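## Task

Take the foam block off the desk and put it on the counter. Every carton on the desk must stay off the floor, and the robot must neither topple nor finish leaning, or the task counts as failed.

## Robot and tools

ROBOT. A 0.76 x 0.64 m base whose four wheels each steer and drive. On it sits a body that folds in a Z (ankle, knee, waist pitch, plus waist roll and waist yaw), a head with head_camera, and two 7-joint arms, each ending in a parallel gripper with a camera (left_wrist_camera, right_wrist_camera). Arm joints move at most 0.5 rad/s. Loose objects may occasionally be nudged by something else.

FRAMES. Everything is in metres. Base frame: origin on the floor below the base centre (its turning point), x ahead, y to the robot's left, z up. The odometry frame is the base frame as it was when the scene began. Hand positions (left_hand, right_hand) are the point between the closed pads; fingers point along the hand's z, jaws close along its y.

TOOL move. Every argument except cameras forms one action. Allowed combinations: base and/or joints, optionally with speeds or min_time_s; or target, optionally with min_time_s; or where by itself; or nothing (just returns state, images and the scene number).
- base: an object with exactly one key, each a relative offset from where the base last reported itself: translate_m (metres, + forward, -4.5 to 4.5), strafe_m (metres, + left, -4.5 to 4.5), rotate_rad (radians, + counter-clockwise seen from above, -3.2 to 3.2). Wheels re-aim before a new direction, taking about 0.5 to 1.1 s. The base keeps pushing if it hits something.
- joints: an object of absolute joint angles in radians keyed by name. Body: body_ankle_rad -1.082..0, body_knee_rad 0..2.653, body_waist_pitch_rad -1.907..1.039, body_waist_roll_rad -0.436..0.436, body_waist_yaw_rad -3.045..3.045 (+ left). Arms: left_/right_arm_joint1..7_rad (joint4 is the elbow, -2.495..1.012; joint6 ±1.012, joint7 ±1.535, and |j6|+|j7| at most 1.87). Grippers: left_gripper_rad, right_gripper_rad, 0 open (pads 0.090 m apart) to -0.91 shut (about 0.050 m at -0.45). Head: head_yaw_rad ±1.57, head_roll_rad ±0.349, head_pitch_rad ±0.523 (+ down). Named body postures as ankle, knee, waist pitch: stand -0.8636, 1.434, -0.6306; tall -0.2, 0.4, -0.2; low -1, 2.3, -1.3; bow -0.9, 1.3, 0.2; lean -0.8636, 1.434, -0.194; stoop -0.4, 0.7, 0.2. Left arm rest: 1.759, -1.166, -1.575, -1.764, -0.427, 0, 0; left fold: 2.445, -1.518, -1.534, -2.102, -0.31, 0.586, 0.209. For the right arm flip the sign of joints 1, 3, 5, 7.
- target: one hand's absolute pose in the base frame: side ("left"/"right"), x, y, z in metres (-3 to 3), pitch_deg (90 fingers down, 0 level, range -30 to 95), heading_deg (0 fingers ahead, + counter-clockwise), optional roll_deg (0 puts the camera side up on a level hand, 180 the reverse, + clockwise seen from behind the hand), heading and roll -360 to 360, optional arc true to permit a checked curved path. The hand travels straight up to 60 cm or the call is refused; the body stays put. On "short (part of ...)" repeat the same call.
- where: 1 to 12 integer pixel pairs [u, v] of the newest full head_camera image (672x420, u from left, v from top); returns base-frame points from depth, or "no place". Use a fresh picture after the head or base moves.
- speeds: per-action top speeds: translate_m/strafe_m 0.04-1.4 m/s, rotate_rad 0.1-1.78 rad/s, body joints 0.1-1.21, head joints 0.3-2.5, grippers 0.1-8.5 rad/s. min_time_s 0.1 to 8 s is the minimum duration of arm and head motions.
- cameras: list of head_camera, left_wrist_camera, right_wrist_camera or all.

OTHER TOOLS. wait(seconds 0-10) lets time pass with no new command. zoom_image(camera, region [x0,y0,x1,y1], at most 504x504 px) enlarges part of a camera's newest image. read_manual(section "licences") returns licence text. finished_scene(scene = current scene number) ends the scene irreversibly; the goal must already hold with the robot hands-off. After ending the first scene, make no more calls in that reply.

RESULTS. "move" reads done or the worst status. Statuses: done, off_target (resting away from goal, may still push), contact_stop, time_out (goal dropped, holds in place), not_followed (built-in check withheld arm targets), unfinished, limit_stop_at_motor_heat. Hand lines: reached (within 10 mm and 2 degrees), short (with the error), refused (with reason; nothing moved). A contact_stop or time_out on one member stops its whole group (body, left arm, right arm). arms_held 1 means both arms are frozen by collision detection; commands to arms are refused until the load goes (open the hand, lower the item, or move base/body). Also shown: arms_held_load, joint torques, base_odometry, turned_by_wheels/turned_by_imu, base_tilt (degrees, + forward/right), on_its_own, MOTOR HOT and OVER-TEMPERATURE FAULT lines. A hand stopping short of a placement target usually means the held thing is resting on something. A refused call cancels later move/wait/finished_scene calls in the same reply.

AVOID. Knocking cartons off the desk; dropping or flinging the item; hard hits on furniture. Arms striking or pressing each other hard (can end the scene). Contact torque near joint limits (joints 1-2: 101, 3-5: 32.9, 6-7: 16.9 N m) causes a 10 s arm stop. From stand, never zero the ankle or knee alone; do not drive while bent past bow, in stoop with both arms out, or with a heavy load far out. Fold the unused arm before approaching furniture, and fold/unfold away from it. Loads near 0.6 kg in a level hand may trigger a hold; carry fingers down. Long stretched or blocked poses heat motors.

Each tool is called after "Request:" as name(argument=value, ...) on one line, values as JSON.

## Session

Request:
move()

Scene clock: 0.00 s.
Joint torques (N m): no reading
base_odometry: x=+0.000 y=+0.000 heading=+0.000
turned_by_wheels: +0.000
turned_by_imu: +0.000
base_tilt: forward=+0.2 right=+0.8
base_status: not commanded
joint_positions: body_ankle_rad=-0.864 body_knee_rad=+1.434 body_waist_pitch_rad=-0.631 body_waist_roll_rad=+0.000 body_waist_yaw_rad=+0.000 left_arm_joint1_rad=+1.723 left_arm_joint2_rad=-1.172 left_arm_joint3_rad=-1.590 left_arm_joint4_rad=-1.792 left_arm_joint5_rad=-0.442 left_arm_joint6_rad=-0.013 left_arm_joint7_rad=+0.012 left_gripper_rad=+0.000 right_arm_joint1_rad=-1.808 right_arm_joint2_rad=-1.183 right_arm_joint3_rad=+1.531 right_arm_joint4_rad=-1.729 right_arm_joint5_rad=+0.421 right_arm_joint6_rad=+0.076 right_arm_joint7_rad=+0.011 right_gripper_rad=+0.000 head_yaw_rad=+0.000 head_roll_rad=+0.000 head_pitch_rad=+0.000
joint_status: not commanded
arms_held: 0
arms_held_load: -
chest: x=+0.0060 y=+0.0000 z=+1.1944 quat_wxyz=(+1.000, +0.000, -0.030, +0.000) (m; base frame)
head_camera_pose: x=+0.0707 y=+0.0277 z=+1.5641 quat_wxyz=(+0.405, -0.582, +0.563, -0.423) (m; base frame)
left_hand: x=+0.6100 y=+0.3243 z=+0.9900 quat_wxyz=(+0.037, +0.659, -0.005, +0.751) pitch_deg=-7.6 heading_deg=-3.2 roll_deg=+177.6 fingers_toward=(+0.99, -0.06, +0.13) jaws_along=(-0.06, -1.00, +0.04) (m; base frame)
right_hand: x=+0.5850 y=-0.2948 z=+0.8629 quat_wxyz=(+0.053, -0.748, -0.023, -0.661) pitch_deg=+6.9 heading_deg=+6.4 roll_deg=+182.8 fingers_toward=(+0.99, +0.11, -0.12) jaws_along=(+0.10, -0.99, -0.05) (m; base frame)
pictures: head_camera, left_wrist_camera, right_wrist_camera
camera_calibration:
left_wrist_camera: T_world_to_cam=[[0.0559657, 0.99748, -0.0436151, -0.321217], [-0.580885, 0.0680589, 0.811136, -0.455787], [0.81206, -0.0200604, 0.58323, -0.934336], [0, 0, 0, 1]] pos_world=[0.511954, 0.332685, 0.900628]
right_wrist_camera: T_world_to_cam=[[-0.119015, 0.992468, 0.0290212, 0.332186], [-0.405897, -0.075308, 0.910811, -0.564221], [0.906136, 0.0966208, 0.411802, -0.718667], [0, 0, 0, 1]] pos_world=[0.46173, -0.302737, 0.800207]

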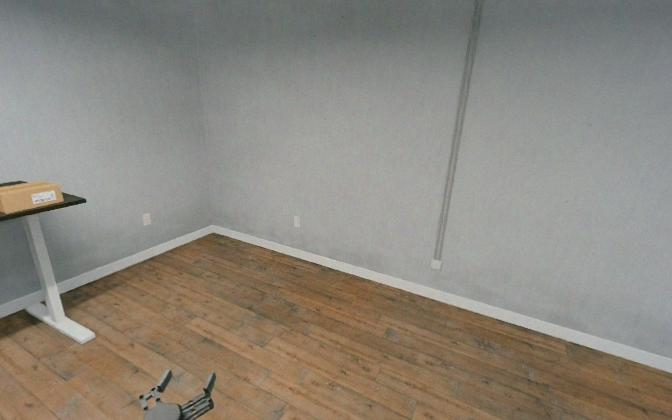

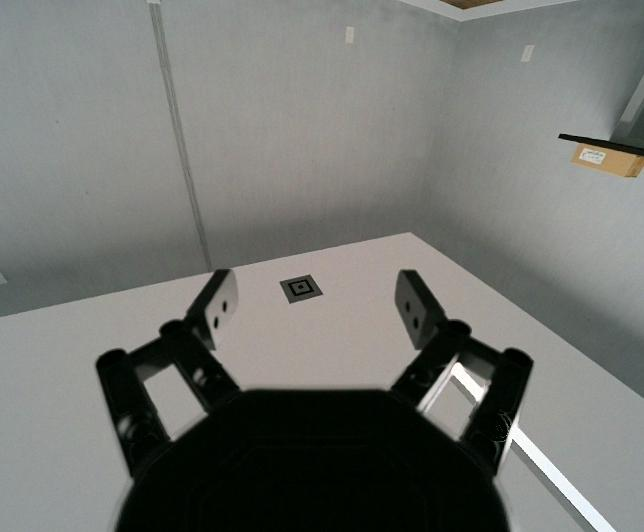

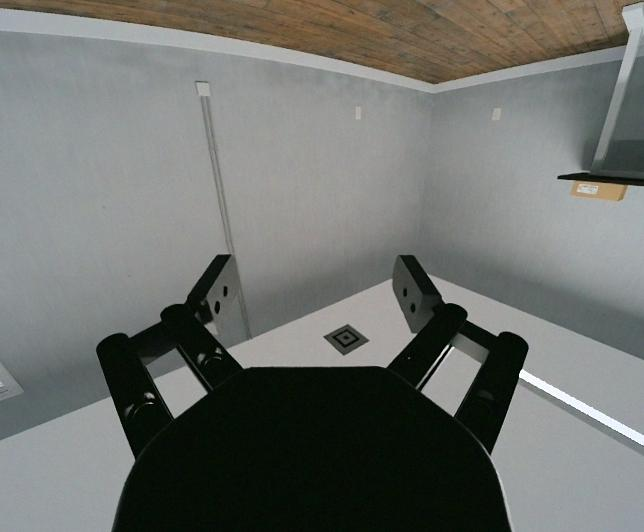

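Desk is left.

Request:
move(joints={"head_yaw_rad":1.0}, cameras=["head_camera"])

Request:
move(joints={"head_yaw_rad":-1.3}, cameras=["head_camera"])

Scene clock: 3.07 s.
Joint torques (N m): left_arm=[-16 10.67 -5.9 -14.07 0.13 -2.5 0.01] | right_arm=[14.81 8.24 5.93 -14.47 0.06 -2.36 0.07]
move: done
base_odometry: x=+0.000 y=+0.000 heading=+0.000
turned_by_wheels: +0.000
turned_by_imu: +0.000
base_tilt: forward=+0.1 right=+0.8
base_status: not commanded
joint_positions: body_ankle_rad=-0.864 body_knee_rad=+1.434 body_waist_pitch_rad=-0.631 body_waist_roll_rad=+0.000 body_waist_yaw_rad=+0.000 left_arm_joint1_rad=+1.723 left_arm_joint2_rad=-1.172 left_arm_joint3_rad=-1.590 left_arm_joint4_rad=-1.792 left_arm_joint5_rad=-0.442 left_arm_joint6_rad=-0.013 left_arm_joint7_rad=+0.012 left_gripper_rad=+0.000 right_arm_joint1_rad=-1.808 right_arm_joint2_rad=-1.183 right_arm_joint3_rad=+1.531 right_arm_joint4_rad=-1.729 right_arm_joint5_rad=+0.421 right_arm_joint6_rad=+0.076 right_arm_joint7_rad=+0.011 right_gripper_rad=+0.000 head_yaw_rad=+1.000 head_roll_rad=+0.000 head_pitch_rad=+0.000
joint_status: all done
arms_held: 0
arms_held_load: -
chest: x=+0.0060 y=+0.0000 z=+1.1944 quat_wxyz=(+1.000, +0.000, -0.030, +0.000) (m; base frame)
head_camera_pose: x=+0.0016 y=+0.0989 z=+1.5599 quat_wxyz=(+0.542, -0.792, +0.203, -0.194) (m; base frame)
left_hand: x=+0.6100 y=+0.3243 z=+0.9900 quat_wxyz=(+0.037, +0.659, -0.005, +0.751) pitch_deg=-7.6 heading_deg=-3.2 roll_deg=+177.6 fingers_toward=(+0.99, -0.06, +0.13) jaws_along=(-0.06, -1.00, +0.04) (m; base frame)
right_hand: x=+0.5850 y=-0.2948 z=+0.8629 quat_wxyz=(+0.053, -0.748, -0.023, -0.661) pitch_deg=+6.9 heading_deg=+6.4 roll_deg=+182.8 fingers_toward=(+0.99, +0.11, -0.12) jaws_along=(+0.10, -0.99, -0.05) (m; base frame)
pictures: head_camera
camera_calibration:
head_camera: T_world_to_cam=[[0.842183, -0.532192, 0.0866051, -0.0837991], [-0.112585, -0.330647, -0.937015, 1.4945], [0.527307, 0.779387, -0.338383, 0.449905], [0, 0, 0, 1]] pos_world=[0.00159475, 0.0989048, 1.55987]

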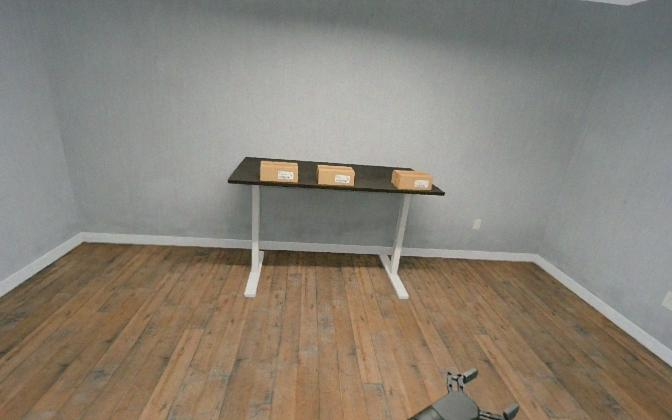

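Scene clock: 5.90 s.
Joint torques (N m): left_arm=[-16.46 10.64 -5.75 -13.96 0.04 -2.49 0.02] | right_arm=[14.08 7.95 6.02 -14.14 0.06 -2.33 0.03]
move: done
base_odometry: x=+0.000 y=+0.000 heading=+0.000
turned_by_wheels: +0.000
turned_by_imu: +0.000
base_tilt: forward=+0.1 right=+0.9
base_status: not commanded
joint_positions: body_ankle_rad=-0.864 body_knee_rad=+1.434 body_waist_pitch_rad=-0.631 body_waist_roll_rad=+0.000 body_waist_yaw_rad=+0.000 left_arm_joint1_rad=+1.723 left_arm_joint2_rad=-1.172 left_arm_joint3_rad=-1.590 left_arm_joint4_rad=-1.792 left_arm_joint5_rad=-0.442 left_arm_joint6_rad=-0.013 left_arm_joint7_rad=+0.012 left_gripper_rad=+0.000 right_arm_joint1_rad=-1.808 right_arm_joint2_rad=-1.183 right_arm_joint3_rad=+1.531 right_arm_joint4_rad=-1.729 right_arm_joint5_rad=+0.421 right_arm_joint6_rad=+0.076 right_arm_joint7_rad=+0.011 right_gripper_rad=+0.000 head_yaw_rad=-1.300 head_roll_rad=+0.000 head_pitch_rad=+0.000
joint_status: all done
arms_held: 0
arms_held_load: -
chest: x=+0.0060 y=+0.0000 z=+1.1944 quat_wxyz=(+1.000, +0.000, -0.030, +0.000) (m; base frame)
head_camera_pose: x=+0.0243 y=-0.0887 z=+1.5613 quat_wxyz=(+0.088, -0.109, +0.816, -0.561) (m; base frame)
left_hand: x=+0.6100 y=+0.3243 z=+0.9900 quat_wxyz=(+0.037, +0.659, -0.005, +0.751) pitch_deg=-7.6 heading_deg=-3.2 roll_deg=+177.6 fingers_toward=(+0.99, -0.06, +0.13) jaws_along=(-0.06, -1.00, +0.04) (m; base frame)
right_hand: x=+0.5850 y=-0.2948 z=+0.8629 quat_wxyz=(+0.053, -0.748, -0.023, -0.661) pitch_deg=+6.9 heading_deg=+6.4 roll_deg=+182.8 fingers_toward=(+0.99, +0.11, -0.12) jaws_along=(+0.10, -0.99, -0.05) (m; base frame)
pictures: head_camera
camera_calibration:
head_camera: T_world_to_cam=[[-0.960836, -0.276228, -0.0221898, 0.0335229], [-0.0779226, 0.346151, -0.934937, 1.4923], [0.265937, -0.896592, -0.354119, 0.466806], [0, 0, 0, 1]] pos_world=[0.024353, -0.0887684, 1.56126]

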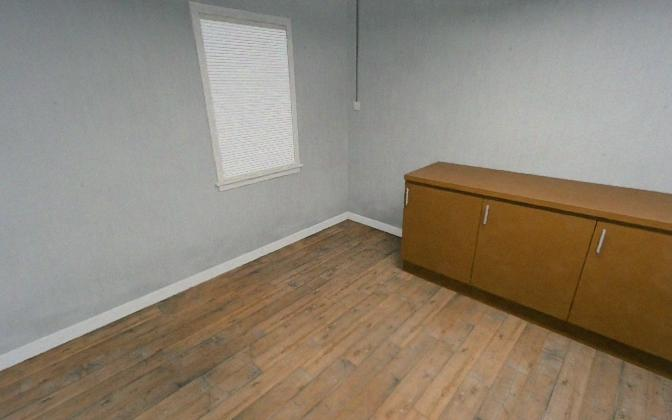

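Request:
move(where=[[410,182],[438,164],[560,205],[650,224],[660,205]])

Request:
move(joints={"head_yaw_rad":0.95}, cameras=["head_camera"])

Request:
zoom_image(camera="head_camera", region=[200, 140, 480, 220])

Scene clock: 7.37 s.
Joint torques (N m): left_arm=[-16.56 10.17 -5.74 -13.87 0.06 -2.51 0.07] | right_arm=[14.68 7.21 5.9 -14.39 0.18 -2.37 0.06]
base_odometry: x=+0.000 y=+0.000 heading=+0.000
turned_by_wheels: +0.000
turned_by_imu: +0.000
base_tilt: forward=+0.1 right=+0.8
where, head_camera: pixel (410, 182): x +0.147, y -2.518, z +0.876; pixel (438, 164): x -0.055, y -2.908, z +0.937; pixel (560, 205): x -0.714, y -2.091, z +0.909; pixel (650, 224): x -1.060, y -1.933, z +0.892; pixel (660, 205): x -1.227, y -2.191, z +0.914. By the robot's depth camera.
base_status: not commanded
joint_positions: body_ankle_rad=-0.864 body_knee_rad=+1.434 body_waist_pitch_rad=-0.631 body_waist_roll_rad=+0.000 body_waist_yaw_rad=+0.000 left_arm_joint1_rad=+1.723 left_arm_joint2_rad=-1.172 left_arm_joint3_rad=-1.590 left_arm_joint4_rad=-1.792 left_arm_joint5_rad=-0.442 left_arm_joint6_rad=-0.013 left_arm_joint7_rad=+0.012 left_gripper_rad=+0.000 right_arm_joint1_rad=-1.808 right_arm_joint2_rad=-1.183 right_arm_joint3_rad=+1.531 right_arm_joint4_rad=-1.729 right_arm_joint5_rad=+0.421 right_arm_joint6_rad=+0.076 right_arm_joint7_rad=+0.011 right_gripper_rad=+0.000 head_yaw_rad=-1.300 head_roll_rad=+0.000 head_pitch_rad=+0.000
joint_status: all done
arms_held: 0
arms_held_load: -
chest: x=+0.0060 y=+0.0000 z=+1.1944 quat_wxyz=(+1.000, +0.000, -0.030, +0.000) (m; base frame)
head_camera_pose: x=+0.0243 y=-0.0887 z=+1.5613 quat_wxyz=(+0.088, -0.109, +0.816, -0.561) (m; base frame)
left_hand: x=+0.6100 y=+0.3243 z=+0.9900 quat_wxyz=(+0.037, +0.659, -0.005, +0.751) pitch_deg=-7.6 heading_deg=-3.2 roll_deg=+177.6 fingers_toward=(+0.99, -0.06, +0.13) jaws_along=(-0.06, -1.00, +0.04) (m; base frame)
right_hand: x=+0.5850 y=-0.2948 z=+0.8629 quat_wxyz=(+0.053, -0.748, -0.023, -0.661) pitch_deg=+6.9 heading_deg=+6.4 roll_deg=+182.8 fingers_toward=(+0.99, +0.11, -0.12) jaws_along=(+0.10, -0.99, -0.05) (m; base frame)
pictures: none

Scene clock: 10.17 s.
Joint torques (N m): left_arm=[-16.19 10.52 -5.77 -13.95 0.04 -2.48 0.09] | right_arm=[14.94 7.53 5.96 -14.23 -0.05 -2.25 0.09]
move: done
base_odometry: x=+0.000 y=+0.000 heading=+0.000
turned_by_wheels: +0.000
turned_by_imu: +0.000
base_tilt: forward=+0.1 right=+0.8
base_status: not commanded
joint_positions: body_ankle_rad=-0.864 body_knee_rad=+1.434 body_waist_pitch_rad=-0.631 body_waist_roll_rad=+0.000 body_waist_yaw_rad=+0.000 left_arm_joint1_rad=+1.723 left_arm_joint2_rad=-1.172 left_arm_joint3_rad=-1.590 left_arm_joint4_rad=-1.792 left_arm_joint5_rad=-0.442 left_arm_joint6_rad=-0.013 left_arm_joint7_rad=+0.012 left_gripper_rad=+0.000 right_arm_joint1_rad=-1.808 right_arm_joint2_rad=-1.183 right_arm_joint3_rad=+1.531 right_arm_joint4_rad=-1.729 right_arm_joint5_rad=+0.421 right_arm_joint6_rad=+0.076 right_arm_joint7_rad=+0.011 right_gripper_rad=+0.000 head_yaw_rad=+0.950 head_roll_rad=+0.000 head_pitch_rad=+0.000
joint_status: all done
arms_held: 0
arms_held_load: -
chest: x=+0.0060 y=+0.0000 z=+1.1944 quat_wxyz=(+1.000, +0.000, -0.030, +0.000) (m; base frame)
head_camera_pose: x=+0.0065 y=+0.0973 z=+1.5602 quat_wxyz=(+0.538, -0.786, +0.223, -0.207) (m; base frame)
left_hand: x=+0.6100 y=+0.3243 z=+0.9900 quat_wxyz=(+0.037, +0.659, -0.005, +0.751) pitch_deg=-7.6 heading_deg=-3.2 roll_deg=+177.6 fingers_toward=(+0.99, -0.06, +0.13) jaws_along=(-0.06, -1.00, +0.04) (m; base frame)
right_hand: x=+0.5850 y=-0.2948 z=+0.8629 quat_wxyz=(+0.053, -0.748, -0.023, -0.661) pitch_deg=+6.9 heading_deg=+6.4 roll_deg=+182.8 fingers_toward=(+0.99, +0.11, -0.12) jaws_along=(+0.10, -0.99, -0.05) (m; base frame)
pictures: head_camera
camera_calibration:
head_camera: T_world_to_cam=[[0.814605, -0.573762, 0.0849475, -0.082001], [-0.12884, -0.321796, -0.938002, 1.49559], [0.565525, 0.753157, -0.33606, 0.447353], [0, 0, 0, 1]] pos_world=[0.00649983, 0.0972981, 1.56017]

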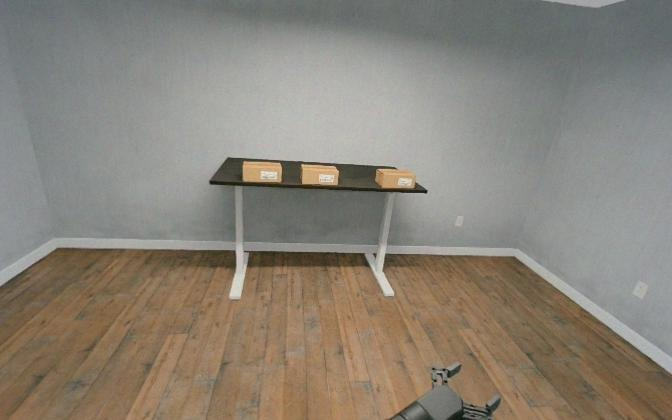

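Scaled by 1.800.

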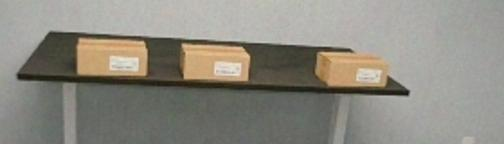

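Request:
move(where=[[213,184],[424,190],[262,172],[319,175],[396,179],[290,170],[360,175],[230,162]])

Scene clock: 11.47 s.
Joint torques (N m): left_arm=[-16.54 10.28 -5.75 -13.99 0.17 -2.48 -0.03] | right_arm=[14.72 7.63 5.96 -14.42 0.09 -2.33 0.15]
base_odometry: x=+0.000 y=+0.000 heading=+0.000
turned_by_wheels: +0.000
turned_by_imu: +0.000
base_tilt: forward=+0.1 right=+0.8
where, head_camera: pixel (213, 184): x +0.550, y +2.137, z +0.959; pixel (424, 190): x +1.840, y +1.511, z +0.972; pixel (262, 172): x +0.840, y +2.044, z +1.040; pixel (319, 175): x +1.166, y +1.859, z +1.043; pixel (396, 179): x +1.659, y +1.625, z +1.038; pixel (290, 170): x +1.165, y +2.268, z +0.982; pixel (360, 175): x +1.642, y +1.995, z +0.976; pixel (230, 162): x +0.821, y +2.633, z +0.982. By the robot's depth camera.
base_status: not commanded
joint_positions: body_ankle_rad=-0.864 body_knee_rad=+1.434 body_waist_pitch_rad=-0.631 body_waist_roll_rad=+0.000 body_waist_yaw_rad=+0.000 left_arm_joint1_rad=+1.723 left_arm_joint2_rad=-1.172 left_arm_joint3_rad=-1.590 left_arm_joint4_rad=-1.792 left_arm_joint5_rad=-0.442 left_arm_joint6_rad=-0.013 left_arm_joint7_rad=+0.012 left_gripper_rad=+0.000 right_arm_joint1_rad=-1.808 right_arm_joint2_rad=-1.183 right_arm_joint3_rad=+1.531 right_arm_joint4_rad=-1.729 right_arm_joint5_rad=+0.421 right_arm_joint6_rad=+0.076 right_arm_joint7_rad=+0.011 right_gripper_rad=+0.000 head_yaw_rad=+0.950 head_roll_rad=+0.000 head_pitch_rad=+0.000
joint_status: all done
arms_held: 0
arms_held_load: -
chest: x=+0.0060 y=+0.0000 z=+1.1944 quat_wxyz=(+1.000, +0.000, -0.030, +0.000) (m; base frame)
head_camera_pose: x=+0.0065 y=+0.0973 z=+1.5602 quat_wxyz=(+0.538, -0.786, +0.223, -0.207) (m; base frame)
left_hand: x=+0.6100 y=+0.3243 z=+0.9900 quat_wxyz=(+0.037, +0.659, -0.005, +0.751) pitch_deg=-7.6 heading_deg=-3.2 roll_deg=+177.6 fingers_toward=(+0.99, -0.06, +0.13) jaws_along=(-0.06, -1.00, +0.04) (m; base frame)
right_hand: x=+0.5850 y=-0.2948 z=+0.8629 quat_wxyz=(+0.053, -0.748, -0.023, -0.661) pitch_deg=+6.9 heading_deg=+6.4 roll_deg=+182.8 fingers_toward=(+0.99, +0.11, -0.12) jaws_along=(+0.10, -0.99, -0.05) (m; base frame)
pictures: none

Request:
move(base={"rotate_rad":1.119}, joints={"head_yaw_rad":0,"body_ankle_rad":-0.2,"body_knee_rad":0.4,"body_waist_pitch_rad":-0.2})

Request:
move(base={"strafe_m":-0.285})

Request:
move(base={"translate_m":1.25}, cameras=["head_camera"])

Request:
zoom_image(camera="head_camera", region=[80, 100, 584, 420])

Scene clock: 18.10 s.
Joint torques (N m): left_arm=[-15.14 10.48 -5.59 -14.15 0.2 -2.49 0] | right_arm=[12.38 7.37 5.99 -14.14 0.36 -2.33 0.02]
move: done
base_odometry: x=+0.000 y=+0.000 heading=+1.119
turned_by_wheels: +1.119
turned_by_imu: +1.111
base_tilt: forward=+0.2 right=+0.7
base_status: done
joint_positions: body_ankle_rad=-0.200 body_knee_rad=+0.400 body_waist_pitch_rad=-0.200 body_waist_roll_rad=+0.000 body_waist_yaw_rad=+0.000 left_arm_joint1_rad=+1.724 left_arm_joint2_rad=-1.172 left_arm_joint3_rad=-1.591 left_arm_joint4_rad=-1.792 left_arm_joint5_rad=-0.442 left_arm_joint6_rad=-0.013 left_arm_joint7_rad=+0.012 left_gripper_rad=+0.000 right_arm_joint1_rad=-1.807 right_arm_joint2_rad=-1.183 right_arm_joint3_rad=+1.530 right_arm_joint4_rad=-1.730 right_arm_joint5_rad=+0.421 right_arm_joint6_rad=+0.076 right_arm_joint7_rad=+0.011 right_gripper_rad=+0.000 head_yaw_rad=+0.000 head_roll_rad=+0.000 head_pitch_rad=+0.000
joint_status: all done
arms_held: 0
arms_held_load: -
chest: x=+0.1059 y=+0.0000 z=+1.3667 quat_wxyz=(+1.000, +0.000, +0.000, +0.000) (m; base frame)
head_camera_pose: x=+0.1926 y=+0.0277 z=+1.7318 quat_wxyz=(+0.388, -0.595, +0.575, -0.406) (m; base frame)
left_hand: x=+0.6963 y=+0.3247 z=+1.1262 quat_wxyz=(+0.036, +0.681, -0.003, +0.731) pitch_deg=-4.1 heading_deg=-3.2 roll_deg=+177.4 fingers_toward=(+1.00, -0.05, +0.07) jaws_along=(-0.06, -1.00, +0.04) (m; base frame)
right_hand: x=+0.6643 y=-0.2945 z=+1.0017 quat_wxyz=(+0.054, -0.767, -0.022, -0.639) pitch_deg=+10.2 heading_deg=+6.4 roll_deg=+183.2 fingers_toward=(+0.98, +0.11, -0.18) jaws_along=(+0.10, -0.99, -0.05) (m; base frame)
pictures: none

Scene clock: 21.77 s.
Joint torques (N m): left_arm=[-14.77 10.82 -5.78 -13.81 0.04 -2.52 0.07] | right_arm=[12.17 6.3 5.82 -14.33 -0.04 -2.28 -0.02]
move: done
base_odometry: x=+0.256 y=-0.124 heading=+1.117
turned_by_wheels: -0.002
turned_by_imu: -0.001
base_tilt: forward=+0.2 right=+0.8
base_status: done
joint_positions: body_ankle_rad=-0.200 body_knee_rad=+0.400 body_waist_pitch_rad=-0.200 body_waist_roll_rad=+0.000 body_waist_yaw_rad=+0.000 left_arm_joint1_rad=+1.723 left_arm_joint2_rad=-1.173 left_arm_joint3_rad=-1.590 left_arm_joint4_rad=-1.793 left_arm_joint5_rad=-0.442 left_arm_joint6_rad=-0.013 left_arm_joint7_rad=+0.012 left_gripper_rad=+0.000 right_arm_joint1_rad=-1.807 right_arm_joint2_rad=-1.181 right_arm_joint3_rad=+1.531 right_arm_joint4_rad=-1.729 right_arm_joint5_rad=+0.421 right_arm_joint6_rad=+0.076 right_arm_joint7_rad=+0.011 right_gripper_rad=+0.000 head_yaw_rad=+0.000 head_roll_rad=+0.000 head_pitch_rad=+0.000
joint_status: not commanded
arms_held: 0
arms_held_load: -
chest: x=+0.1058 y=+0.0000 z=+1.3667 quat_wxyz=(+1.000, +0.000, +0.000, +0.000) (m; base frame)
head_camera_pose: x=+0.1926 y=+0.0277 z=+1.7318 quat_wxyz=(+0.388, -0.595, +0.575, -0.406) (m; base frame)
left_hand: x=+0.6963 y=+0.3240 z=+1.1263 quat_wxyz=(+0.037, +0.681, -0.003, +0.731) pitch_deg=-4.1 heading_deg=-3.2 roll_deg=+177.4 fingers_toward=(+1.00, -0.06, +0.07) jaws_along=(-0.06, -1.00, +0.05) (m; base frame)
right_hand: x=+0.6643 y=-0.2951 z=+1.0017 quat_wxyz=(+0.053, -0.767, -0.022, -0.639) pitch_deg=+10.2 heading_deg=+6.4 roll_deg=+183.1 fingers_toward=(+0.98, +0.11, -0.18) jaws_along=(+0.10, -0.99, -0.05) (m; base frame)
pictures: none

Scene clock: 27.10 s.
Joint torques (N m): left_arm=[-14.47 11.25 -5.68 -13.98 0.07 -2.58 0.07] | right_arm=[12.61 7.1 5.63 -14.26 0.24 -2.29 0]
move: done
base_odometry: x=+0.801 y=+1.001 heading=+1.119
turned_by_wheels: +0.003
turned_by_imu: +0.000
base_tilt: forward=+0.1 right=+0.9
base_status: done
joint_positions: body_ankle_rad=-0.200 body_knee_rad=+0.400 body_waist_pitch_rad=-0.200 body_waist_roll_rad=+0.000 body_waist_yaw_rad=+0.000 left_arm_joint1_rad=+1.722 left_arm_joint2_rad=-1.173 left_arm_joint3_rad=-1.590 left_arm_joint4_rad=-1.792 left_arm_joint5_rad=-0.442 left_arm_joint6_rad=-0.013 left_arm_joint7_rad=+0.012 left_gripper_rad=+0.000 right_arm_joint1_rad=-1.807 right_arm_joint2_rad=-1.181 right_arm_joint3_rad=+1.531 right_arm_joint4_rad=-1.729 right_arm_joint5_rad=+0.421 right_arm_joint6_rad=+0.076 right_arm_joint7_rad=+0.011 right_gripper_rad=+0.000 head_yaw_rad=+0.000 head_roll_rad=+0.000 head_pitch_rad=+0.000
joint_status: not commanded
arms_held: 0
arms_held_load: -
chest: x=+0.1062 y=+0.0000 z=+1.3667 quat_wxyz=(+1.000, +0.000, +0.000, +0.000) (m; base frame)
head_camera_pose: x=+0.1931 y=+0.0277 z=+1.7318 quat_wxyz=(+0.388, -0.595, +0.575, -0.405) (m; base frame)
left_hand: x=+0.6968 y=+0.3240 z=+1.1268 quat_wxyz=(+0.037, +0.681, -0.003, +0.731) pitch_deg=-4.2 heading_deg=-3.2 roll_deg=+177.4 fingers_toward=(+1.00, -0.06, +0.07) jaws_along=(-0.06, -1.00, +0.05) (m; base frame)
right_hand: x=+0.6645 y=-0.2951 z=+1.0017 quat_wxyz=(+0.053, -0.767, -0.022, -0.639) pitch_deg=+10.2 heading_deg=+6.4 roll_deg=+183.1 fingers_toward=(+0.98, +0.11, -0.18) jaws_along=(+0.10, -0.99, -0.05) (m; base frame)
pictures: head_camera
camera_calibration:
head_camera: T_world_to_cam=[[0.00930498, -0.99932, 0.0356913, -0.0359784], [-0.369758, -0.0366016, -0.928407, 1.68017], [0.929081, -0.00455835, -0.369847, 0.461244], [0, 0, 0, 1]] pos_world=[0.193059, 0.0276455, 1.73176]

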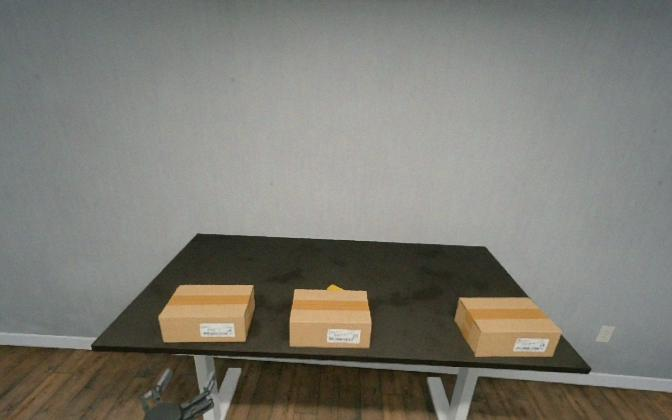

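Scaled by 1.000.

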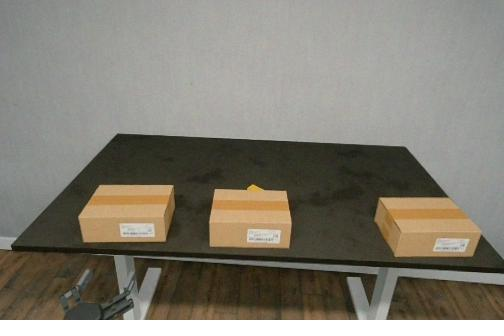

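Request:
move(where=[[334,288],[330,292],[294,291],[369,292],[371,344],[456,300],[478,354],[340,352],[350,281]])

Request:
zoom_image(camera="head_camera", region=[290, 270, 380, 330])

Scene clock: 28.53 s.
Joint torques (N m): left_arm=[-14.67 10.65 -5.72 -13.95 0.18 -2.47 0.1] | right_arm=[12.78 7.37 5.69 -14.16 -0.1 -2.27 0.07]
base_odometry: x=+0.801 y=+1.001 heading=+1.119
turned_by_wheels: +0.000
turned_by_imu: +0.000
base_tilt: forward=+0.2 right=+0.8
where, head_camera: pixel (334, 288): x +1.208, y +0.017, z +1.010; pixel (330, 292): x +1.108, y +0.031, z +1.064; pixel (294, 291): x +1.101, y +0.153, z +1.068; pixel (369, 292): x +1.246, y -0.121, z +0.970; pixel (371, 344): x +0.979, y -0.104, z +0.967; pixel (456, 300): x +1.223, y -0.456, z +0.964; pixel (478, 354): x +0.950, y -0.430, z +0.971; pixel (340, 352): x +0.945, y -0.006, z +0.965; pixel (350, 281): x +1.316, y -0.049, z +0.971. By the robot's depth camera.
base_status: done
joint_positions: body_ankle_rad=-0.200 body_knee_rad=+0.400 body_waist_pitch_rad=-0.200 body_waist_roll_rad=+0.000 body_waist_yaw_rad=+0.000 left_arm_joint1_rad=+1.722 left_arm_joint2_rad=-1.173 left_arm_joint3_rad=-1.590 left_arm_joint4_rad=-1.792 left_arm_joint5_rad=-0.442 left_arm_joint6_rad=-0.013 left_arm_joint7_rad=+0.012 left_gripper_rad=+0.000 right_arm_joint1_rad=-1.807 right_arm_joint2_rad=-1.181 right_arm_joint3_rad=+1.531 right_arm_joint4_rad=-1.729 right_arm_joint5_rad=+0.421 right_arm_joint6_rad=+0.076 right_arm_joint7_rad=+0.011 right_gripper_rad=+0.000 head_yaw_rad=+0.000 head_roll_rad=+0.000 head_pitch_rad=+0.000
joint_status: not commanded
arms_held: 0
arms_held_load: -
chest: x=+0.1062 y=+0.0000 z=+1.3667 quat_wxyz=(+1.000, +0.000, +0.000, +0.000) (m; base frame)
head_camera_pose: x=+0.1931 y=+0.0277 z=+1.7318 quat_wxyz=(+0.388, -0.595, +0.575, -0.405) (m; base frame)
left_hand: x=+0.6968 y=+0.3240 z=+1.1268 quat_wxyz=(+0.037, +0.681, -0.003, +0.731) pitch_deg=-4.2 heading_deg=-3.2 roll_deg=+177.4 fingers_toward=(+1.00, -0.06, +0.07) jaws_along=(-0.06, -1.00, +0.05) (m; base frame)
right_hand: x=+0.6645 y=-0.2951 z=+1.0017 quat_wxyz=(+0.053, -0.767, -0.022, -0.639) pitch_deg=+10.2 heading_deg=+6.4 roll_deg=+183.1 fingers_toward=(+0.98, +0.11, -0.18) jaws_along=(+0.10, -0.99, -0.05) (m; base frame)
pictures: none

Scaled by 5.600.
This view is cut from an older image: the scene may have changed since it was taken.

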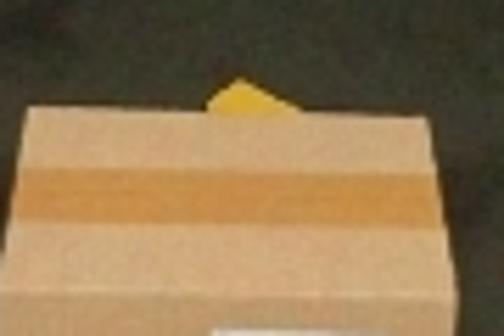

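Request:
move(joints={"left_arm_joint1_rad":2.445,"left_arm_joint2_rad":-1.518,"left_arm_joint3_rad":-1.534,"left_arm_joint4_rad":-2.102,"left_arm_joint5_rad":-0.31,"left_arm_joint6_rad":0.586,"left_arm_joint7_rad":0.209,"body_ankle_rad":-0.4,"body_knee_rad":0.7,"body_waist_pitch_rad":0.2})

Request:
move(target={"side":"right","x":0.66,"y":-0.1,"z":1.19,"pitch_deg":88,"heading_deg":0,"roll_deg":0,"arc":true}, cameras=["head_camera"])

Scene clock: 33.90 s.
Joint torques (N m): left_arm=[16.33 -0.69 0.55 -8.82 0.32 -0.08 0.4] | right_arm=[-2.31 5.21 4.13 -11.41 0.01 -1.82 0.21]
move: done
base_odometry: x=+0.801 y=+1.001 heading=+1.119
turned_by_wheels: +0.000
turned_by_imu: -0.001
base_tilt: forward=+0.2 right=+0.9
base_status: not commanded
joint_positions: body_ankle_rad=-0.400 body_knee_rad=+0.700 body_waist_pitch_rad=+0.200 body_waist_roll_rad=+0.000 body_waist_yaw_rad=+0.000 left_arm_joint1_rad=+2.442 left_arm_joint2_rad=-1.515 left_arm_joint3_rad=-1.534 left_arm_joint4_rad=-2.101 left_arm_joint5_rad=-0.311 left_arm_joint6_rad=+0.585 left_arm_joint7_rad=+0.208 left_gripper_rad=+0.000 right_arm_joint1_rad=-1.807 right_arm_joint2_rad=-1.181 right_arm_joint3_rad=+1.531 right_arm_joint4_rad=-1.729 right_arm_joint5_rad=+0.421 right_arm_joint6_rad=+0.076 right_arm_joint7_rad=+0.011 right_gripper_rad=+0.000 head_yaw_rad=+0.000 head_roll_rad=+0.000 head_pitch_rad=+0.000
joint_status: all done
arms_held: 0
arms_held_load: -
chest: x=+0.2935 y=+0.0000 z=+1.2801 quat_wxyz=(+0.969, +0.000, +0.247, +0.000) (m; base frame)
head_camera_pose: x=+0.5447 y=+0.0277 z=+1.5589 quat_wxyz=(+0.234, -0.677, +0.653, -0.246) (m; base frame)
left_hand: x=+0.2451 y=+0.2406 z=+0.6617 quat_wxyz=(+0.006, +0.993, +0.099, +0.056) pitch_deg=+83.5 heading_deg=-0.2 roll_deg=+168.4 fingers_toward=(+0.11, +0.00, -0.99) jaws_along=(+0.20, -0.98, +0.02) (m; base frame)
right_hand: x=+0.6087 y=-0.2952 z=+0.6921 quat_wxyz=(+0.057, -0.901, -0.009, -0.429) pitch_deg=+38.7 heading_deg=+8.1 roll_deg=+187.0 fingers_toward=(+0.77, +0.11, -0.62) jaws_along=(+0.06, -0.99, -0.10) (m; base frame)
pictures: none

Scene clock: 34.20 s.
Joint torques (N m): left_arm=[16.21 -0.43 0.56 -8.7 0.36 -0.07 0.47] | right_arm=[-2.07 4.83 3.92 -11.52 0.04 -1.87 0.17]
move: refused
base_odometry: x=+0.801 y=+1.001 heading=+1.119
turned_by_wheels: +0.000
turned_by_imu: +0.000
base_tilt: forward=+0.3 right=+0.8
base_status: not commanded
joint_positions: body_ankle_rad=-0.400 body_knee_rad=+0.700 body_waist_pitch_rad=+0.200 body_waist_roll_rad=+0.000 body_waist_yaw_rad=+0.000 left_arm_joint1_rad=+2.442 left_arm_joint2_rad=-1.515 left_arm_joint3_rad=-1.534 left_arm_joint4_rad=-2.101 left_arm_joint5_rad=-0.311 left_arm_joint6_rad=+0.585 left_arm_joint7_rad=+0.208 left_gripper_rad=+0.000 right_arm_joint1_rad=-1.807 right_arm_joint2_rad=-1.181 right_arm_joint3_rad=+1.531 right_arm_joint4_rad=-1.729 right_arm_joint5_rad=+0.421 right_arm_joint6_rad=+0.076 right_arm_joint7_rad=+0.011 right_gripper_rad=+0.000 head_yaw_rad=+0.000 head_roll_rad=+0.000 head_pitch_rad=+0.000
joint_status: not commanded
arms_held: 0
arms_held_load: -
chest: x=+0.2935 y=+0.0000 z=+1.2801 quat_wxyz=(+0.969, +0.000, +0.247, +0.000) (m; base frame)
head_camera_pose: x=+0.5447 y=+0.0277 z=+1.5589 quat_wxyz=(+0.234, -0.677, +0.653, -0.246) (m; base frame)
left_hand: x=+0.2451 y=+0.2406 z=+0.6617 quat_wxyz=(+0.006, +0.993, +0.099, +0.056) pitch_deg=+83.5 heading_deg=-0.2 roll_deg=+168.4 fingers_toward=(+0.11, +0.00, -0.99) jaws_along=(+0.20, -0.98, +0.02) (m; base frame)
right_hand: x=+0.6087 y=-0.2952 z=+0.6921 quat_wxyz=(+0.057, -0.901, -0.009, -0.429) pitch_deg=+38.7 heading_deg=+8.1 roll_deg=+187.0 fingers_toward=(+0.77, +0.11, -0.62) jaws_along=(+0.06, -0.99, -0.10) (m; base frame)
right_hand_status: refused: the best posture that gets there brings the right wrist within 0.00 rad of the stop that joints 6 and 7 share (needs 0.10 rad clear). Nothing moved. A plan exists at "pitch_deg" 78 (an arc).
pictures: head_camera
camera_calibration:
head_camera: T_world_to_cam=[[0.0252098, -0.999319, 0.0269457, -0.0281121], [-0.769457, -0.0366047, -0.637649, 1.4142], [0.638201, -0.00465857, -0.769856, 0.85261], [0, 0, 0, 1]] pos_world=[0.54474, 0.0276454, 1.55891]

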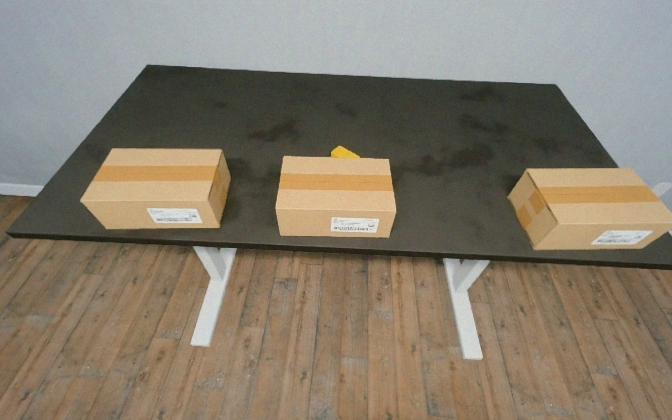

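Request:
move(target={"side":"right","x":0.66,"y":-0.15,"z":1.19,"pitch_deg":72,"heading_deg":0,"roll_deg":0,"arc":true})

Request:
move(where=[[344,149],[332,153],[345,156],[335,240],[357,157]])

Scene clock: 40.90 s.
Joint torques (N m): left_arm=[15.63 -0.11 0.62 -8.56 0.35 -0.05 0.32] | right_arm=[15.65 0.91 4.18 12.92 0.16 0.17 0.29]
move: done
base_odometry: x=+0.801 y=+1.001 heading=+1.119
turned_by_wheels: +0.000
turned_by_imu: -0.001
base_tilt: forward=+0.2 right=+0.8
base_status: not commanded
joint_positions: body_ankle_rad=-0.400 body_knee_rad=+0.700 body_waist_pitch_rad=+0.200 body_waist_roll_rad=+0.000 body_waist_yaw_rad=+0.000 left_arm_joint1_rad=+2.443 left_arm_joint2_rad=-1.516 left_arm_joint3_rad=-1.534 left_arm_joint4_rad=-2.101 left_arm_joint5_rad=-0.311 left_arm_joint6_rad=+0.585 left_arm_joint7_rad=+0.208 left_gripper_rad=+0.000 right_arm_joint1_rad=-1.106 right_arm_joint2_rad=+1.253 right_arm_joint3_rad=+2.087 right_arm_joint4_rad=-2.028 right_arm_joint5_rad=+0.506 right_arm_joint6_rad=-0.692 right_arm_joint7_rad=+0.810 right_gripper_rad=+0.000 head_yaw_rad=+0.000 head_roll_rad=+0.000 head_pitch_rad=+0.000
joint_status: not commanded
arms_held: 0
arms_held_load: -
chest: x=+0.2935 y=+0.0000 z=+1.2801 quat_wxyz=(+0.969, +0.000, +0.247, +0.000) (m; base frame)
head_camera_pose: x=+0.5447 y=+0.0277 z=+1.5589 quat_wxyz=(+0.234, -0.677, +0.653, -0.246) (m; base frame)
left_hand: x=+0.2445 y=+0.2406 z=+0.6618 quat_wxyz=(+0.006, +0.993, +0.100, +0.056) pitch_deg=+83.6 heading_deg=+0.0 roll_deg=+168.5 fingers_toward=(+0.11, +0.00, -0.99) jaws_along=(+0.20, -0.98, +0.02) (m; base frame)
right_hand: x=+0.6601 y=-0.1497 z=+1.1891 quat_wxyz=(-0.155, +0.000, -0.988, -0.002) pitch_deg=+72.1 heading_deg=+0.5 roll_deg=+0.6 fingers_toward=(+0.31, +0.00, -0.95) jaws_along=(+0.00, +1.00, +0.00) (m; base frame)
right_hand_status: reached (checked arc, turning the hand the other way up, to end with the hand's camera side up, planned for 5.2 s): 1 mm and 0.2 deg off.
pictures: none

Scene clock: 40.90 s.
Joint torques (N m): left_arm=[15.63 -0.11 0.62 -8.56 0.35 -0.05 0.32] | right_arm=[15.65 0.91 4.18 12.92 0.16 0.17 0.29]
base_odometry: x=+0.801 y=+1.001 heading=+1.119
turned_by_wheels: +0.000
turned_by_imu: +0.000
base_tilt: forward=+0.2 right=+0.8
where, head_camera: pixel (344, 149): x +1.210, y +0.007, z +1.008; pixel (332, 153): x +1.196, y +0.038, z +1.004; pixel (345, 156): x +1.183, y +0.004, z +1.007; pixel (335, 240): x +0.954, y +0.023, z +0.958; pixel (357, 157): x +1.182, y -0.027, z +1.006. By the robot's depth camera.
base_status: not commanded
joint_positions: body_ankle_rad=-0.400 body_knee_rad=+0.700 body_waist_pitch_rad=+0.200 body_waist_roll_rad=+0.000 body_waist_yaw_rad=+0.000 left_arm_joint1_rad=+2.443 left_arm_joint2_rad=-1.516 left_arm_joint3_rad=-1.534 left_arm_joint4_rad=-2.101 left_arm_joint5_rad=-0.311 left_arm_joint6_rad=+0.585 left_arm_joint7_rad=+0.208 left_gripper_rad=+0.000 right_arm_joint1_rad=-1.106 right_arm_joint2_rad=+1.253 right_arm_joint3_rad=+2.087 right_arm_joint4_rad=-2.028 right_arm_joint5_rad=+0.506 right_arm_joint6_rad=-0.692 right_arm_joint7_rad=+0.810 right_gripper_rad=+0.000 head_yaw_rad=+0.000 head_roll_rad=+0.000 head_pitch_rad=+0.000
joint_status: not commanded
arms_held: 0
arms_held_load: -
chest: x=+0.2935 y=+0.0000 z=+1.2801 quat_wxyz=(+0.969, +0.000, +0.247, +0.000) (m; base frame)
head_camera_pose: x=+0.5447 y=+0.0277 z=+1.5589 quat_wxyz=(+0.234, -0.677, +0.653, -0.246) (m; base frame)
left_hand: x=+0.2445 y=+0.2406 z=+0.6618 quat_wxyz=(+0.006, +0.993, +0.100, +0.056) pitch_deg=+83.6 heading_deg=+0.0 roll_deg=+168.5 fingers_toward=(+0.11, +0.00, -0.99) jaws_along=(+0.20, -0.98, +0.02) (m; base frame)
right_hand: x=+0.6601 y=-0.1497 z=+1.1891 quat_wxyz=(-0.155, +0.000, -0.988, -0.002) pitch_deg=+72.1 heading_deg=+0.5 roll_deg=+0.6 fingers_toward=(+0.31, +0.00, -0.95) jaws_along=(+0.00, +1.00, +0.00) (m; base frame)
right_hand_status: reached (checked arc, turning the hand the other way up, to end with the hand's camera side up, planned for 5.2 s): 1 mm and 0.2 deg off.
pictures: none

Request:
move(base={"translate_m":0.42}, speeds={"translate_m":0.3}, cameras=["head_camera","right_wrist_camera"])

Request:
zoom_image(camera="head_camera", region=[200, 150, 500, 350])

Scene clock: 45.70 s.
Joint torques (N m): left_arm=[15.38 -0.06 0.46 -8.16 0.32 -0.14 0.29] | right_arm=[14.95 0.7 3.94 12.88 0.02 0.21 0.18]
move: done
base_odometry: x=+0.983 y=+1.379 heading=+1.120
turned_by_wheels: +0.001
turned_by_imu: +0.000
base_tilt: forward=+0.2 right=+0.9
base_status: done
joint_positions: body_ankle_rad=-0.400 body_knee_rad=+0.700 body_waist_pitch_rad=+0.200 body_waist_roll_rad=+0.000 body_waist_yaw_rad=+0.000 left_arm_joint1_rad=+2.444 left_arm_joint2_rad=-1.516 left_arm_joint3_rad=-1.534 left_arm_joint4_rad=-2.102 left_arm_joint5_rad=-0.311 left_arm_joint6_rad=+0.585 left_arm_joint7_rad=+0.208 left_gripper_rad=+0.000 right_arm_joint1_rad=-1.103 right_arm_joint2_rad=+1.254 right_arm_joint3_rad=+2.087 right_arm_joint4_rad=-2.028 right_arm_joint5_rad=+0.506 right_arm_joint6_rad=-0.692 right_arm_joint7_rad=+0.810 right_gripper_rad=+0.000 head_yaw_rad=+0.000 head_roll_rad=+0.000 head_pitch_rad=+0.000
joint_status: not commanded
arms_held: 0
arms_held_load: -
chest: x=+0.2936 y=+0.0000 z=+1.2801 quat_wxyz=(+0.969, +0.000, +0.247, +0.000) (m; base frame)
head_camera_pose: x=+0.5448 y=+0.0277 z=+1.5588 quat_wxyz=(+0.234, -0.677, +0.653, -0.246) (m; base frame)
left_hand: x=+0.2443 y=+0.2404 z=+0.6620 quat_wxyz=(+0.006, +0.993, +0.100, +0.056) pitch_deg=+83.6 heading_deg=-0.1 roll_deg=+168.4 fingers_toward=(+0.11, +0.00, -0.99) jaws_along=(+0.20, -0.98, +0.02) (m; base frame)
right_hand: x=+0.6601 y=-0.1497 z=+1.1897 quat_wxyz=(-0.156, +0.000, -0.988, -0.001) pitch_deg=+72.0 heading_deg=+0.4 roll_deg=+0.4 fingers_toward=(+0.31, +0.00, -0.95) jaws_along=(+0.00, +1.00, +0.00) (m; base frame)
pictures: head_camera, right_wrist_camera
camera_calibration:
head_camera: T_world_to_cam=[[0.0252132, -0.999319, 0.0269417, -0.0281075], [-0.769547, -0.0366041, -0.63754, 1.41409], [0.638092, -0.00465851, -0.769946, 0.852668], [0, 0, 0, 1]] pos_world=[0.544839, 0.0276454, 1.55881]
right_wrist_camera: T_world_to_cam=[[0.0161081, -0.999754, 0.0152355, -0.183343], [-0.973437, -0.0122, 0.228629, 0.375242], [-0.228387, -0.0185136, -0.973394, 1.44428], [0, 0, 0, 1]] pos_world=[0.698082, -0.151981, 1.32286]

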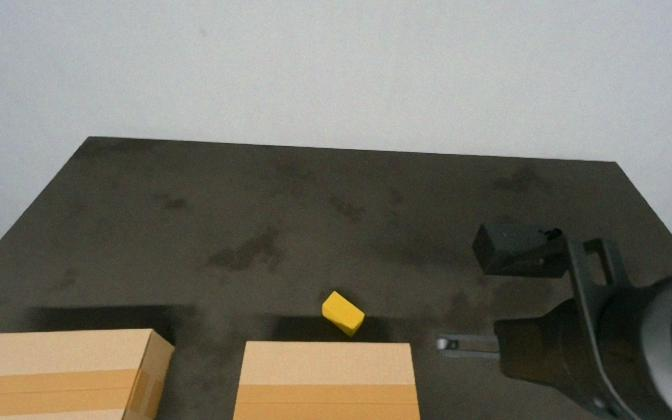

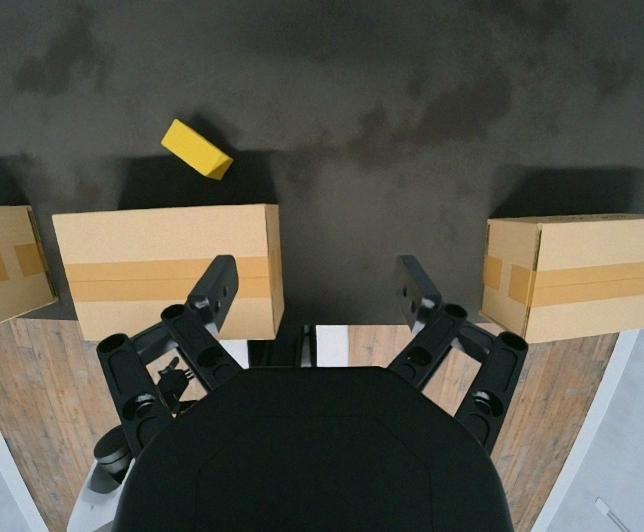

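Scaled by 1.680.

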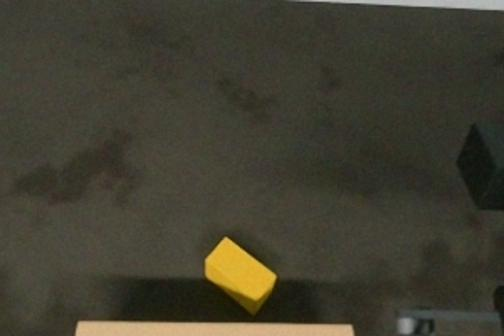

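Request:
move(where=[[335,293],[363,316],[325,306],[354,329],[346,311],[246,344],[409,346],[338,360]])

Scene clock: 46.17 s.
Joint torques (N m): left_arm=[15.45 -0.23 0.47 -7.92 0.39 -0.23 0.33] | right_arm=[14.94 0.54 4.06 12.87 -0.24 0.22 0.22]
base_odometry: x=+0.983 y=+1.379 heading=+1.120
turned_by_wheels: +0.000
turned_by_imu: +0.000
base_tilt: forward=+0.2 right=+0.9
where, head_camera: pixel (335, 293): x +0.806, y +0.020, z +1.002; pixel (363, 316): x +0.766, y -0.031, z +0.996; pixel (325, 306): x +0.780, y +0.037, z +1.003; pixel (354, 329): x +0.745, y -0.015, z +0.989; pixel (346, 311): x +0.772, y +0.000, z +1.003; pixel (246, 344): x +0.694, y +0.152, z +1.056; pixel (409, 346): no place (The depth camera has no reading there.); pixel (338, 360): x +0.676, y +0.014, z +1.054. By the robot's depth camera.
base_status: done
joint_positions: body_ankle_rad=-0.400 body_knee_rad=+0.700 body_waist_pitch_rad=+0.200 body_waist_roll_rad=+0.000 body_waist_yaw_rad=+0.000 left_arm_joint1_rad=+2.444 left_arm_joint2_rad=-1.516 left_arm_joint3_rad=-1.534 left_arm_joint4_rad=-2.102 left_arm_joint5_rad=-0.311 left_arm_joint6_rad=+0.585 left_arm_joint7_rad=+0.208 left_gripper_rad=+0.000 right_arm_joint1_rad=-1.103 right_arm_joint2_rad=+1.254 right_arm_joint3_rad=+2.087 right_arm_joint4_rad=-2.028 right_arm_joint5_rad=+0.506 right_arm_joint6_rad=-0.692 right_arm_joint7_rad=+0.810 right_gripper_rad=+0.000 head_yaw_rad=+0.000 head_roll_rad=+0.000 head_pitch_rad=+0.000
joint_status: not commanded
arms_held: 0
arms_held_load: -
chest: x=+0.2936 y=+0.0000 z=+1.2801 quat_wxyz=(+0.969, +0.000, +0.247, +0.000) (m; base frame)
head_camera_pose: x=+0.5448 y=+0.0277 z=+1.5588 quat_wxyz=(+0.234, -0.677, +0.653, -0.246) (m; base frame)
left_hand: x=+0.2443 y=+0.2404 z=+0.6620 quat_wxyz=(+0.006, +0.993, +0.100, +0.056) pitch_deg=+83.6 heading_deg=-0.1 roll_deg=+168.4 fingers_toward=(+0.11, +0.00, -0.99) jaws_along=(+0.20, -0.98, +0.02) (m; base frame)
right_hand: x=+0.6601 y=-0.1497 z=+1.1897 quat_wxyz=(-0.156, +0.000, -0.988, -0.001) pitch_deg=+72.0 heading_deg=+0.4 roll_deg=+0.4 fingers_toward=(+0.31, +0.00, -0.95) jaws_along=(+0.00, +1.00, +0.00) (m; base frame)
pictures: none

Request:
move(target={"side":"right","x":0.774,"y":0.003,"z":1.12,"pitch_deg":90,"heading_deg":52,"roll_deg":0,"arc":true}, cameras=["right_wrist_camera","head_camera"])

Scene clock: 48.40 s.
Joint torques (N m): left_arm=[15.29 -0.15 0.59 -7.95 0.37 -0.19 0.28] | right_arm=[15.47 0.21 4.03 12.96 -0.33 0.13 0.15]
move: refused
base_odometry: x=+0.983 y=+1.379 heading=+1.120
turned_by_wheels: +0.000
turned_by_imu: +0.000
base_tilt: forward=+0.2 right=+0.9
base_status: not commanded
joint_positions: body_ankle_rad=-0.400 body_knee_rad=+0.700 body_waist_pitch_rad=+0.200 body_waist_roll_rad=+0.000 body_waist_yaw_rad=+0.000 left_arm_joint1_rad=+2.444 left_arm_joint2_rad=-1.516 left_arm_joint3_rad=-1.534 left_arm_joint4_rad=-2.102 left_arm_joint5_rad=-0.311 left_arm_joint6_rad=+0.585 left_arm_joint7_rad=+0.208 left_gripper_rad=+0.000 right_arm_joint1_rad=-1.103 right_arm_joint2_rad=+1.254 right_arm_joint3_rad=+2.087 right_arm_joint4_rad=-2.028 right_arm_joint5_rad=+0.506 right_arm_joint6_rad=-0.692 right_arm_joint7_rad=+0.810 right_gripper_rad=+0.000 head_yaw_rad=+0.000 head_roll_rad=+0.000 head_pitch_rad=+0.000
joint_status: not commanded
arms_held: 0
arms_held_load: -
chest: x=+0.2936 y=+0.0000 z=+1.2801 quat_wxyz=(+0.969, +0.000, +0.247, +0.000) (m; base frame)
head_camera_pose: x=+0.5448 y=+0.0277 z=+1.5588 quat_wxyz=(+0.234, -0.677, +0.653, -0.246) (m; base frame)
left_hand: x=+0.2443 y=+0.2404 z=+0.6620 quat_wxyz=(+0.006, +0.993, +0.100, +0.056) pitch_deg=+83.6 heading_deg=-0.1 roll_deg=+168.4 fingers_toward=(+0.11, +0.00, -0.99) jaws_along=(+0.20, -0.98, +0.02) (m; base frame)
right_hand: x=+0.6601 y=-0.1497 z=+1.1897 quat_wxyz=(-0.156, +0.000, -0.988, -0.001) pitch_deg=+72.0 heading_deg=+0.4 roll_deg=+0.4 fingers_toward=(+0.31, +0.00, -0.95) jaws_along=(+0.00, +1.00, +0.00) (m; base frame)
right_hand_status: refused: no posture of the arm gets there (right_arm_joint2_rad would come within 0.1 rad of its limit): the closest leaves the hand 25 mm and 5.1 deg from the pose. Nothing moved. A plan exists at "pitch_deg" 80 (an arc).
pictures: head_camera, right_wrist_camera
camera_calibration:
head_camera: T_world_to_cam=[[0.0252132, -0.999319, 0.0269417, -0.0281075], [-0.769547, -0.0366041, -0.63754, 1.41409], [0.638092, -0.00465851, -0.769946, 0.852668], [0, 0, 0, 1]] pos_world=[0.544839, 0.0276454, 1.55881]
right_wrist_camera: T_world_to_cam=[[0.0161081, -0.999754, 0.0152355, -0.183343], [-0.973437, -0.0122, 0.228629, 0.375242], [-0.228387, -0.0185136, -0.973394, 1.44428], [0, 0, 0, 1]] pos_world=[0.698082, -0.151981, 1.32286]

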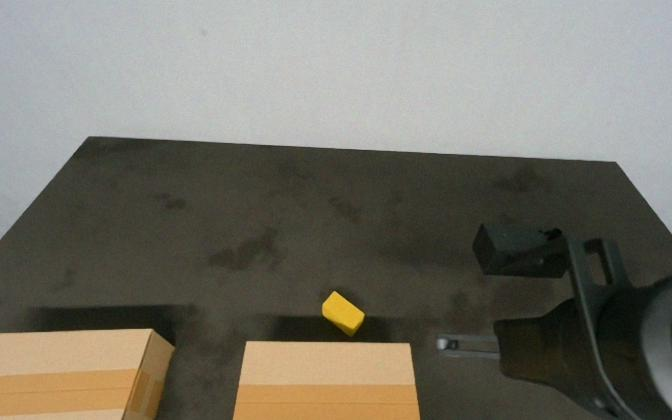

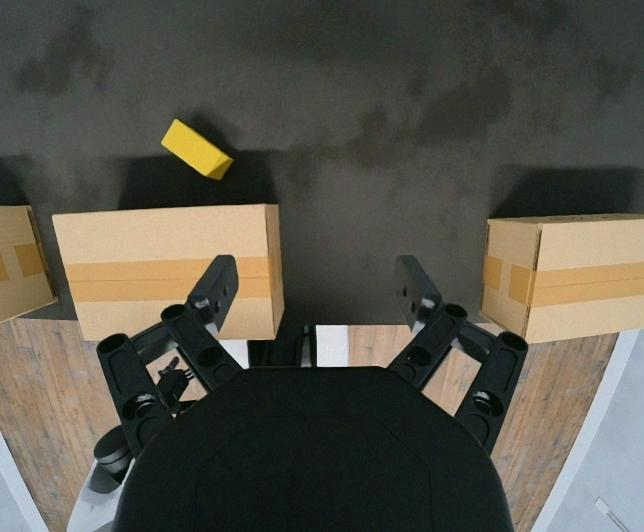

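Request:
move(target={"side":"right","x":0.774,"y":0.003,"z":1.13,"pitch_deg":80,"heading_deg":52,"roll_deg":0,"arc":true}, cameras=["right_wrist_camera","head_camera"])

Scene clock: 54.20 s.
Joint torques (N m): left_arm=[15.82 -0.16 0.53 -8.02 0.23 -0.15 0.34] | right_arm=[27.51 -8.35 0.21 13.63 -0.25 -0.14 -0.43]
move: done
base_odometry: x=+0.983 y=+1.379 heading=+1.120
turned_by_wheels: +0.000
turned_by_imu: -0.001
base_tilt: forward=+0.2 right=+0.9
base_status: not commanded
joint_positions: body_ankle_rad=-0.400 body_knee_rad=+0.700 body_waist_pitch_rad=+0.200 body_waist_roll_rad=+0.000 body_waist_yaw_rad=+0.000 left_arm_joint1_rad=+2.444 left_arm_joint2_rad=-1.516 left_arm_joint3_rad=-1.534 left_arm_joint4_rad=-2.102 left_arm_joint5_rad=-0.311 left_arm_joint6_rad=+0.585 left_arm_joint7_rad=+0.208 left_gripper_rad=+0.000 right_arm_joint1_rad=-1.673 right_arm_joint2_rad=+1.815 right_arm_joint3_rad=+1.932 right_arm_joint4_rad=-1.216 right_arm_joint5_rad=-0.830 right_arm_joint6_rad=-0.911 right_arm_joint7_rad=-0.787 right_gripper_rad=+0.000 head_yaw_rad=+0.000 head_roll_rad=+0.000 head_pitch_rad=+0.000
joint_status: not commanded
arms_held: 0
arms_held_load: -
chest: x=+0.2936 y=+0.0000 z=+1.2801 quat_wxyz=(+0.969, +0.000, +0.247, +0.000) (m; base frame)
head_camera_pose: x=+0.5448 y=+0.0277 z=+1.5588 quat_wxyz=(+0.234, -0.677, +0.653, -0.246) (m; base frame)
left_hand: x=+0.2443 y=+0.2404 z=+0.6620 quat_wxyz=(+0.006, +0.993, +0.100, +0.056) pitch_deg=+83.6 heading_deg=-0.1 roll_deg=+168.4 fingers_toward=(+0.11, +0.00, -0.99) jaws_along=(+0.20, -0.98, +0.02) (m; base frame)
right_hand: x=+0.7746 y=+0.0030 z=+1.1311 quat_wxyz=(-0.080, +0.437, -0.895, -0.039) pitch_deg=+79.8 heading_deg=+51.7 roll_deg=-0.2 fingers_toward=(+0.11, +0.14, -0.98) jaws_along=(-0.79, +0.62, +0.00) (m; base frame)
right_hand_status: reached (checked arc, to end with the hand's camera side to the robot's left, planned for 3.5 s): 1 mm and 0.2 deg off.
pictures: head_camera, right_wrist_camera
camera_calibration:
head_camera: T_world_to_cam=[[0.0252075, -0.999319, 0.0269439, -0.0281077], [-0.769457, -0.0366018, -0.637649, 1.41421], [0.638201, -0.0046586, -0.769856, 0.852469], [0, 0, 0, 1]] pos_world=[0.54484, 0.0276454, 1.55881]
right_wrist_camera: T_world_to_cam=[[0.798832, -0.601343, 0.015927, -0.639914], [-0.566055, -0.742467, 0.358225, 0.0420577], [-0.203591, -0.295177, -0.9335, 1.35273], [0, 0, 0, 1]] pos_world=[0.810393, 0.0457125, 1.2579]

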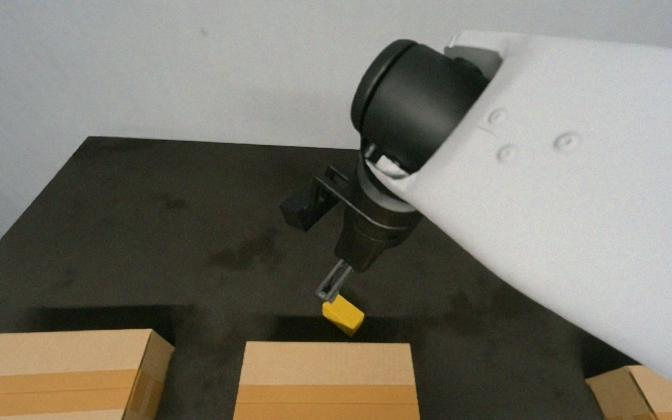

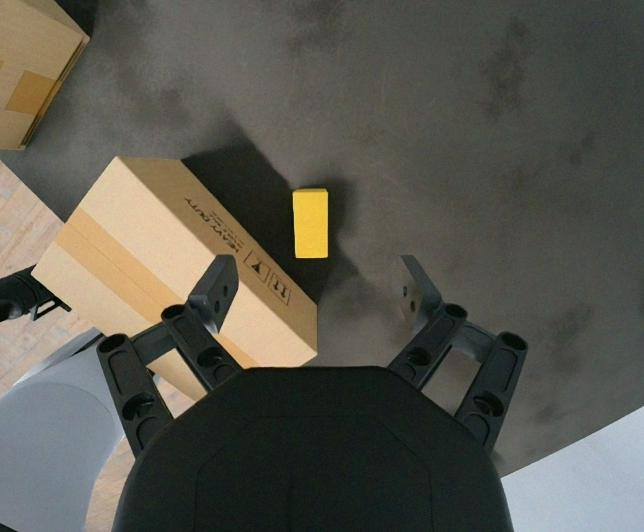

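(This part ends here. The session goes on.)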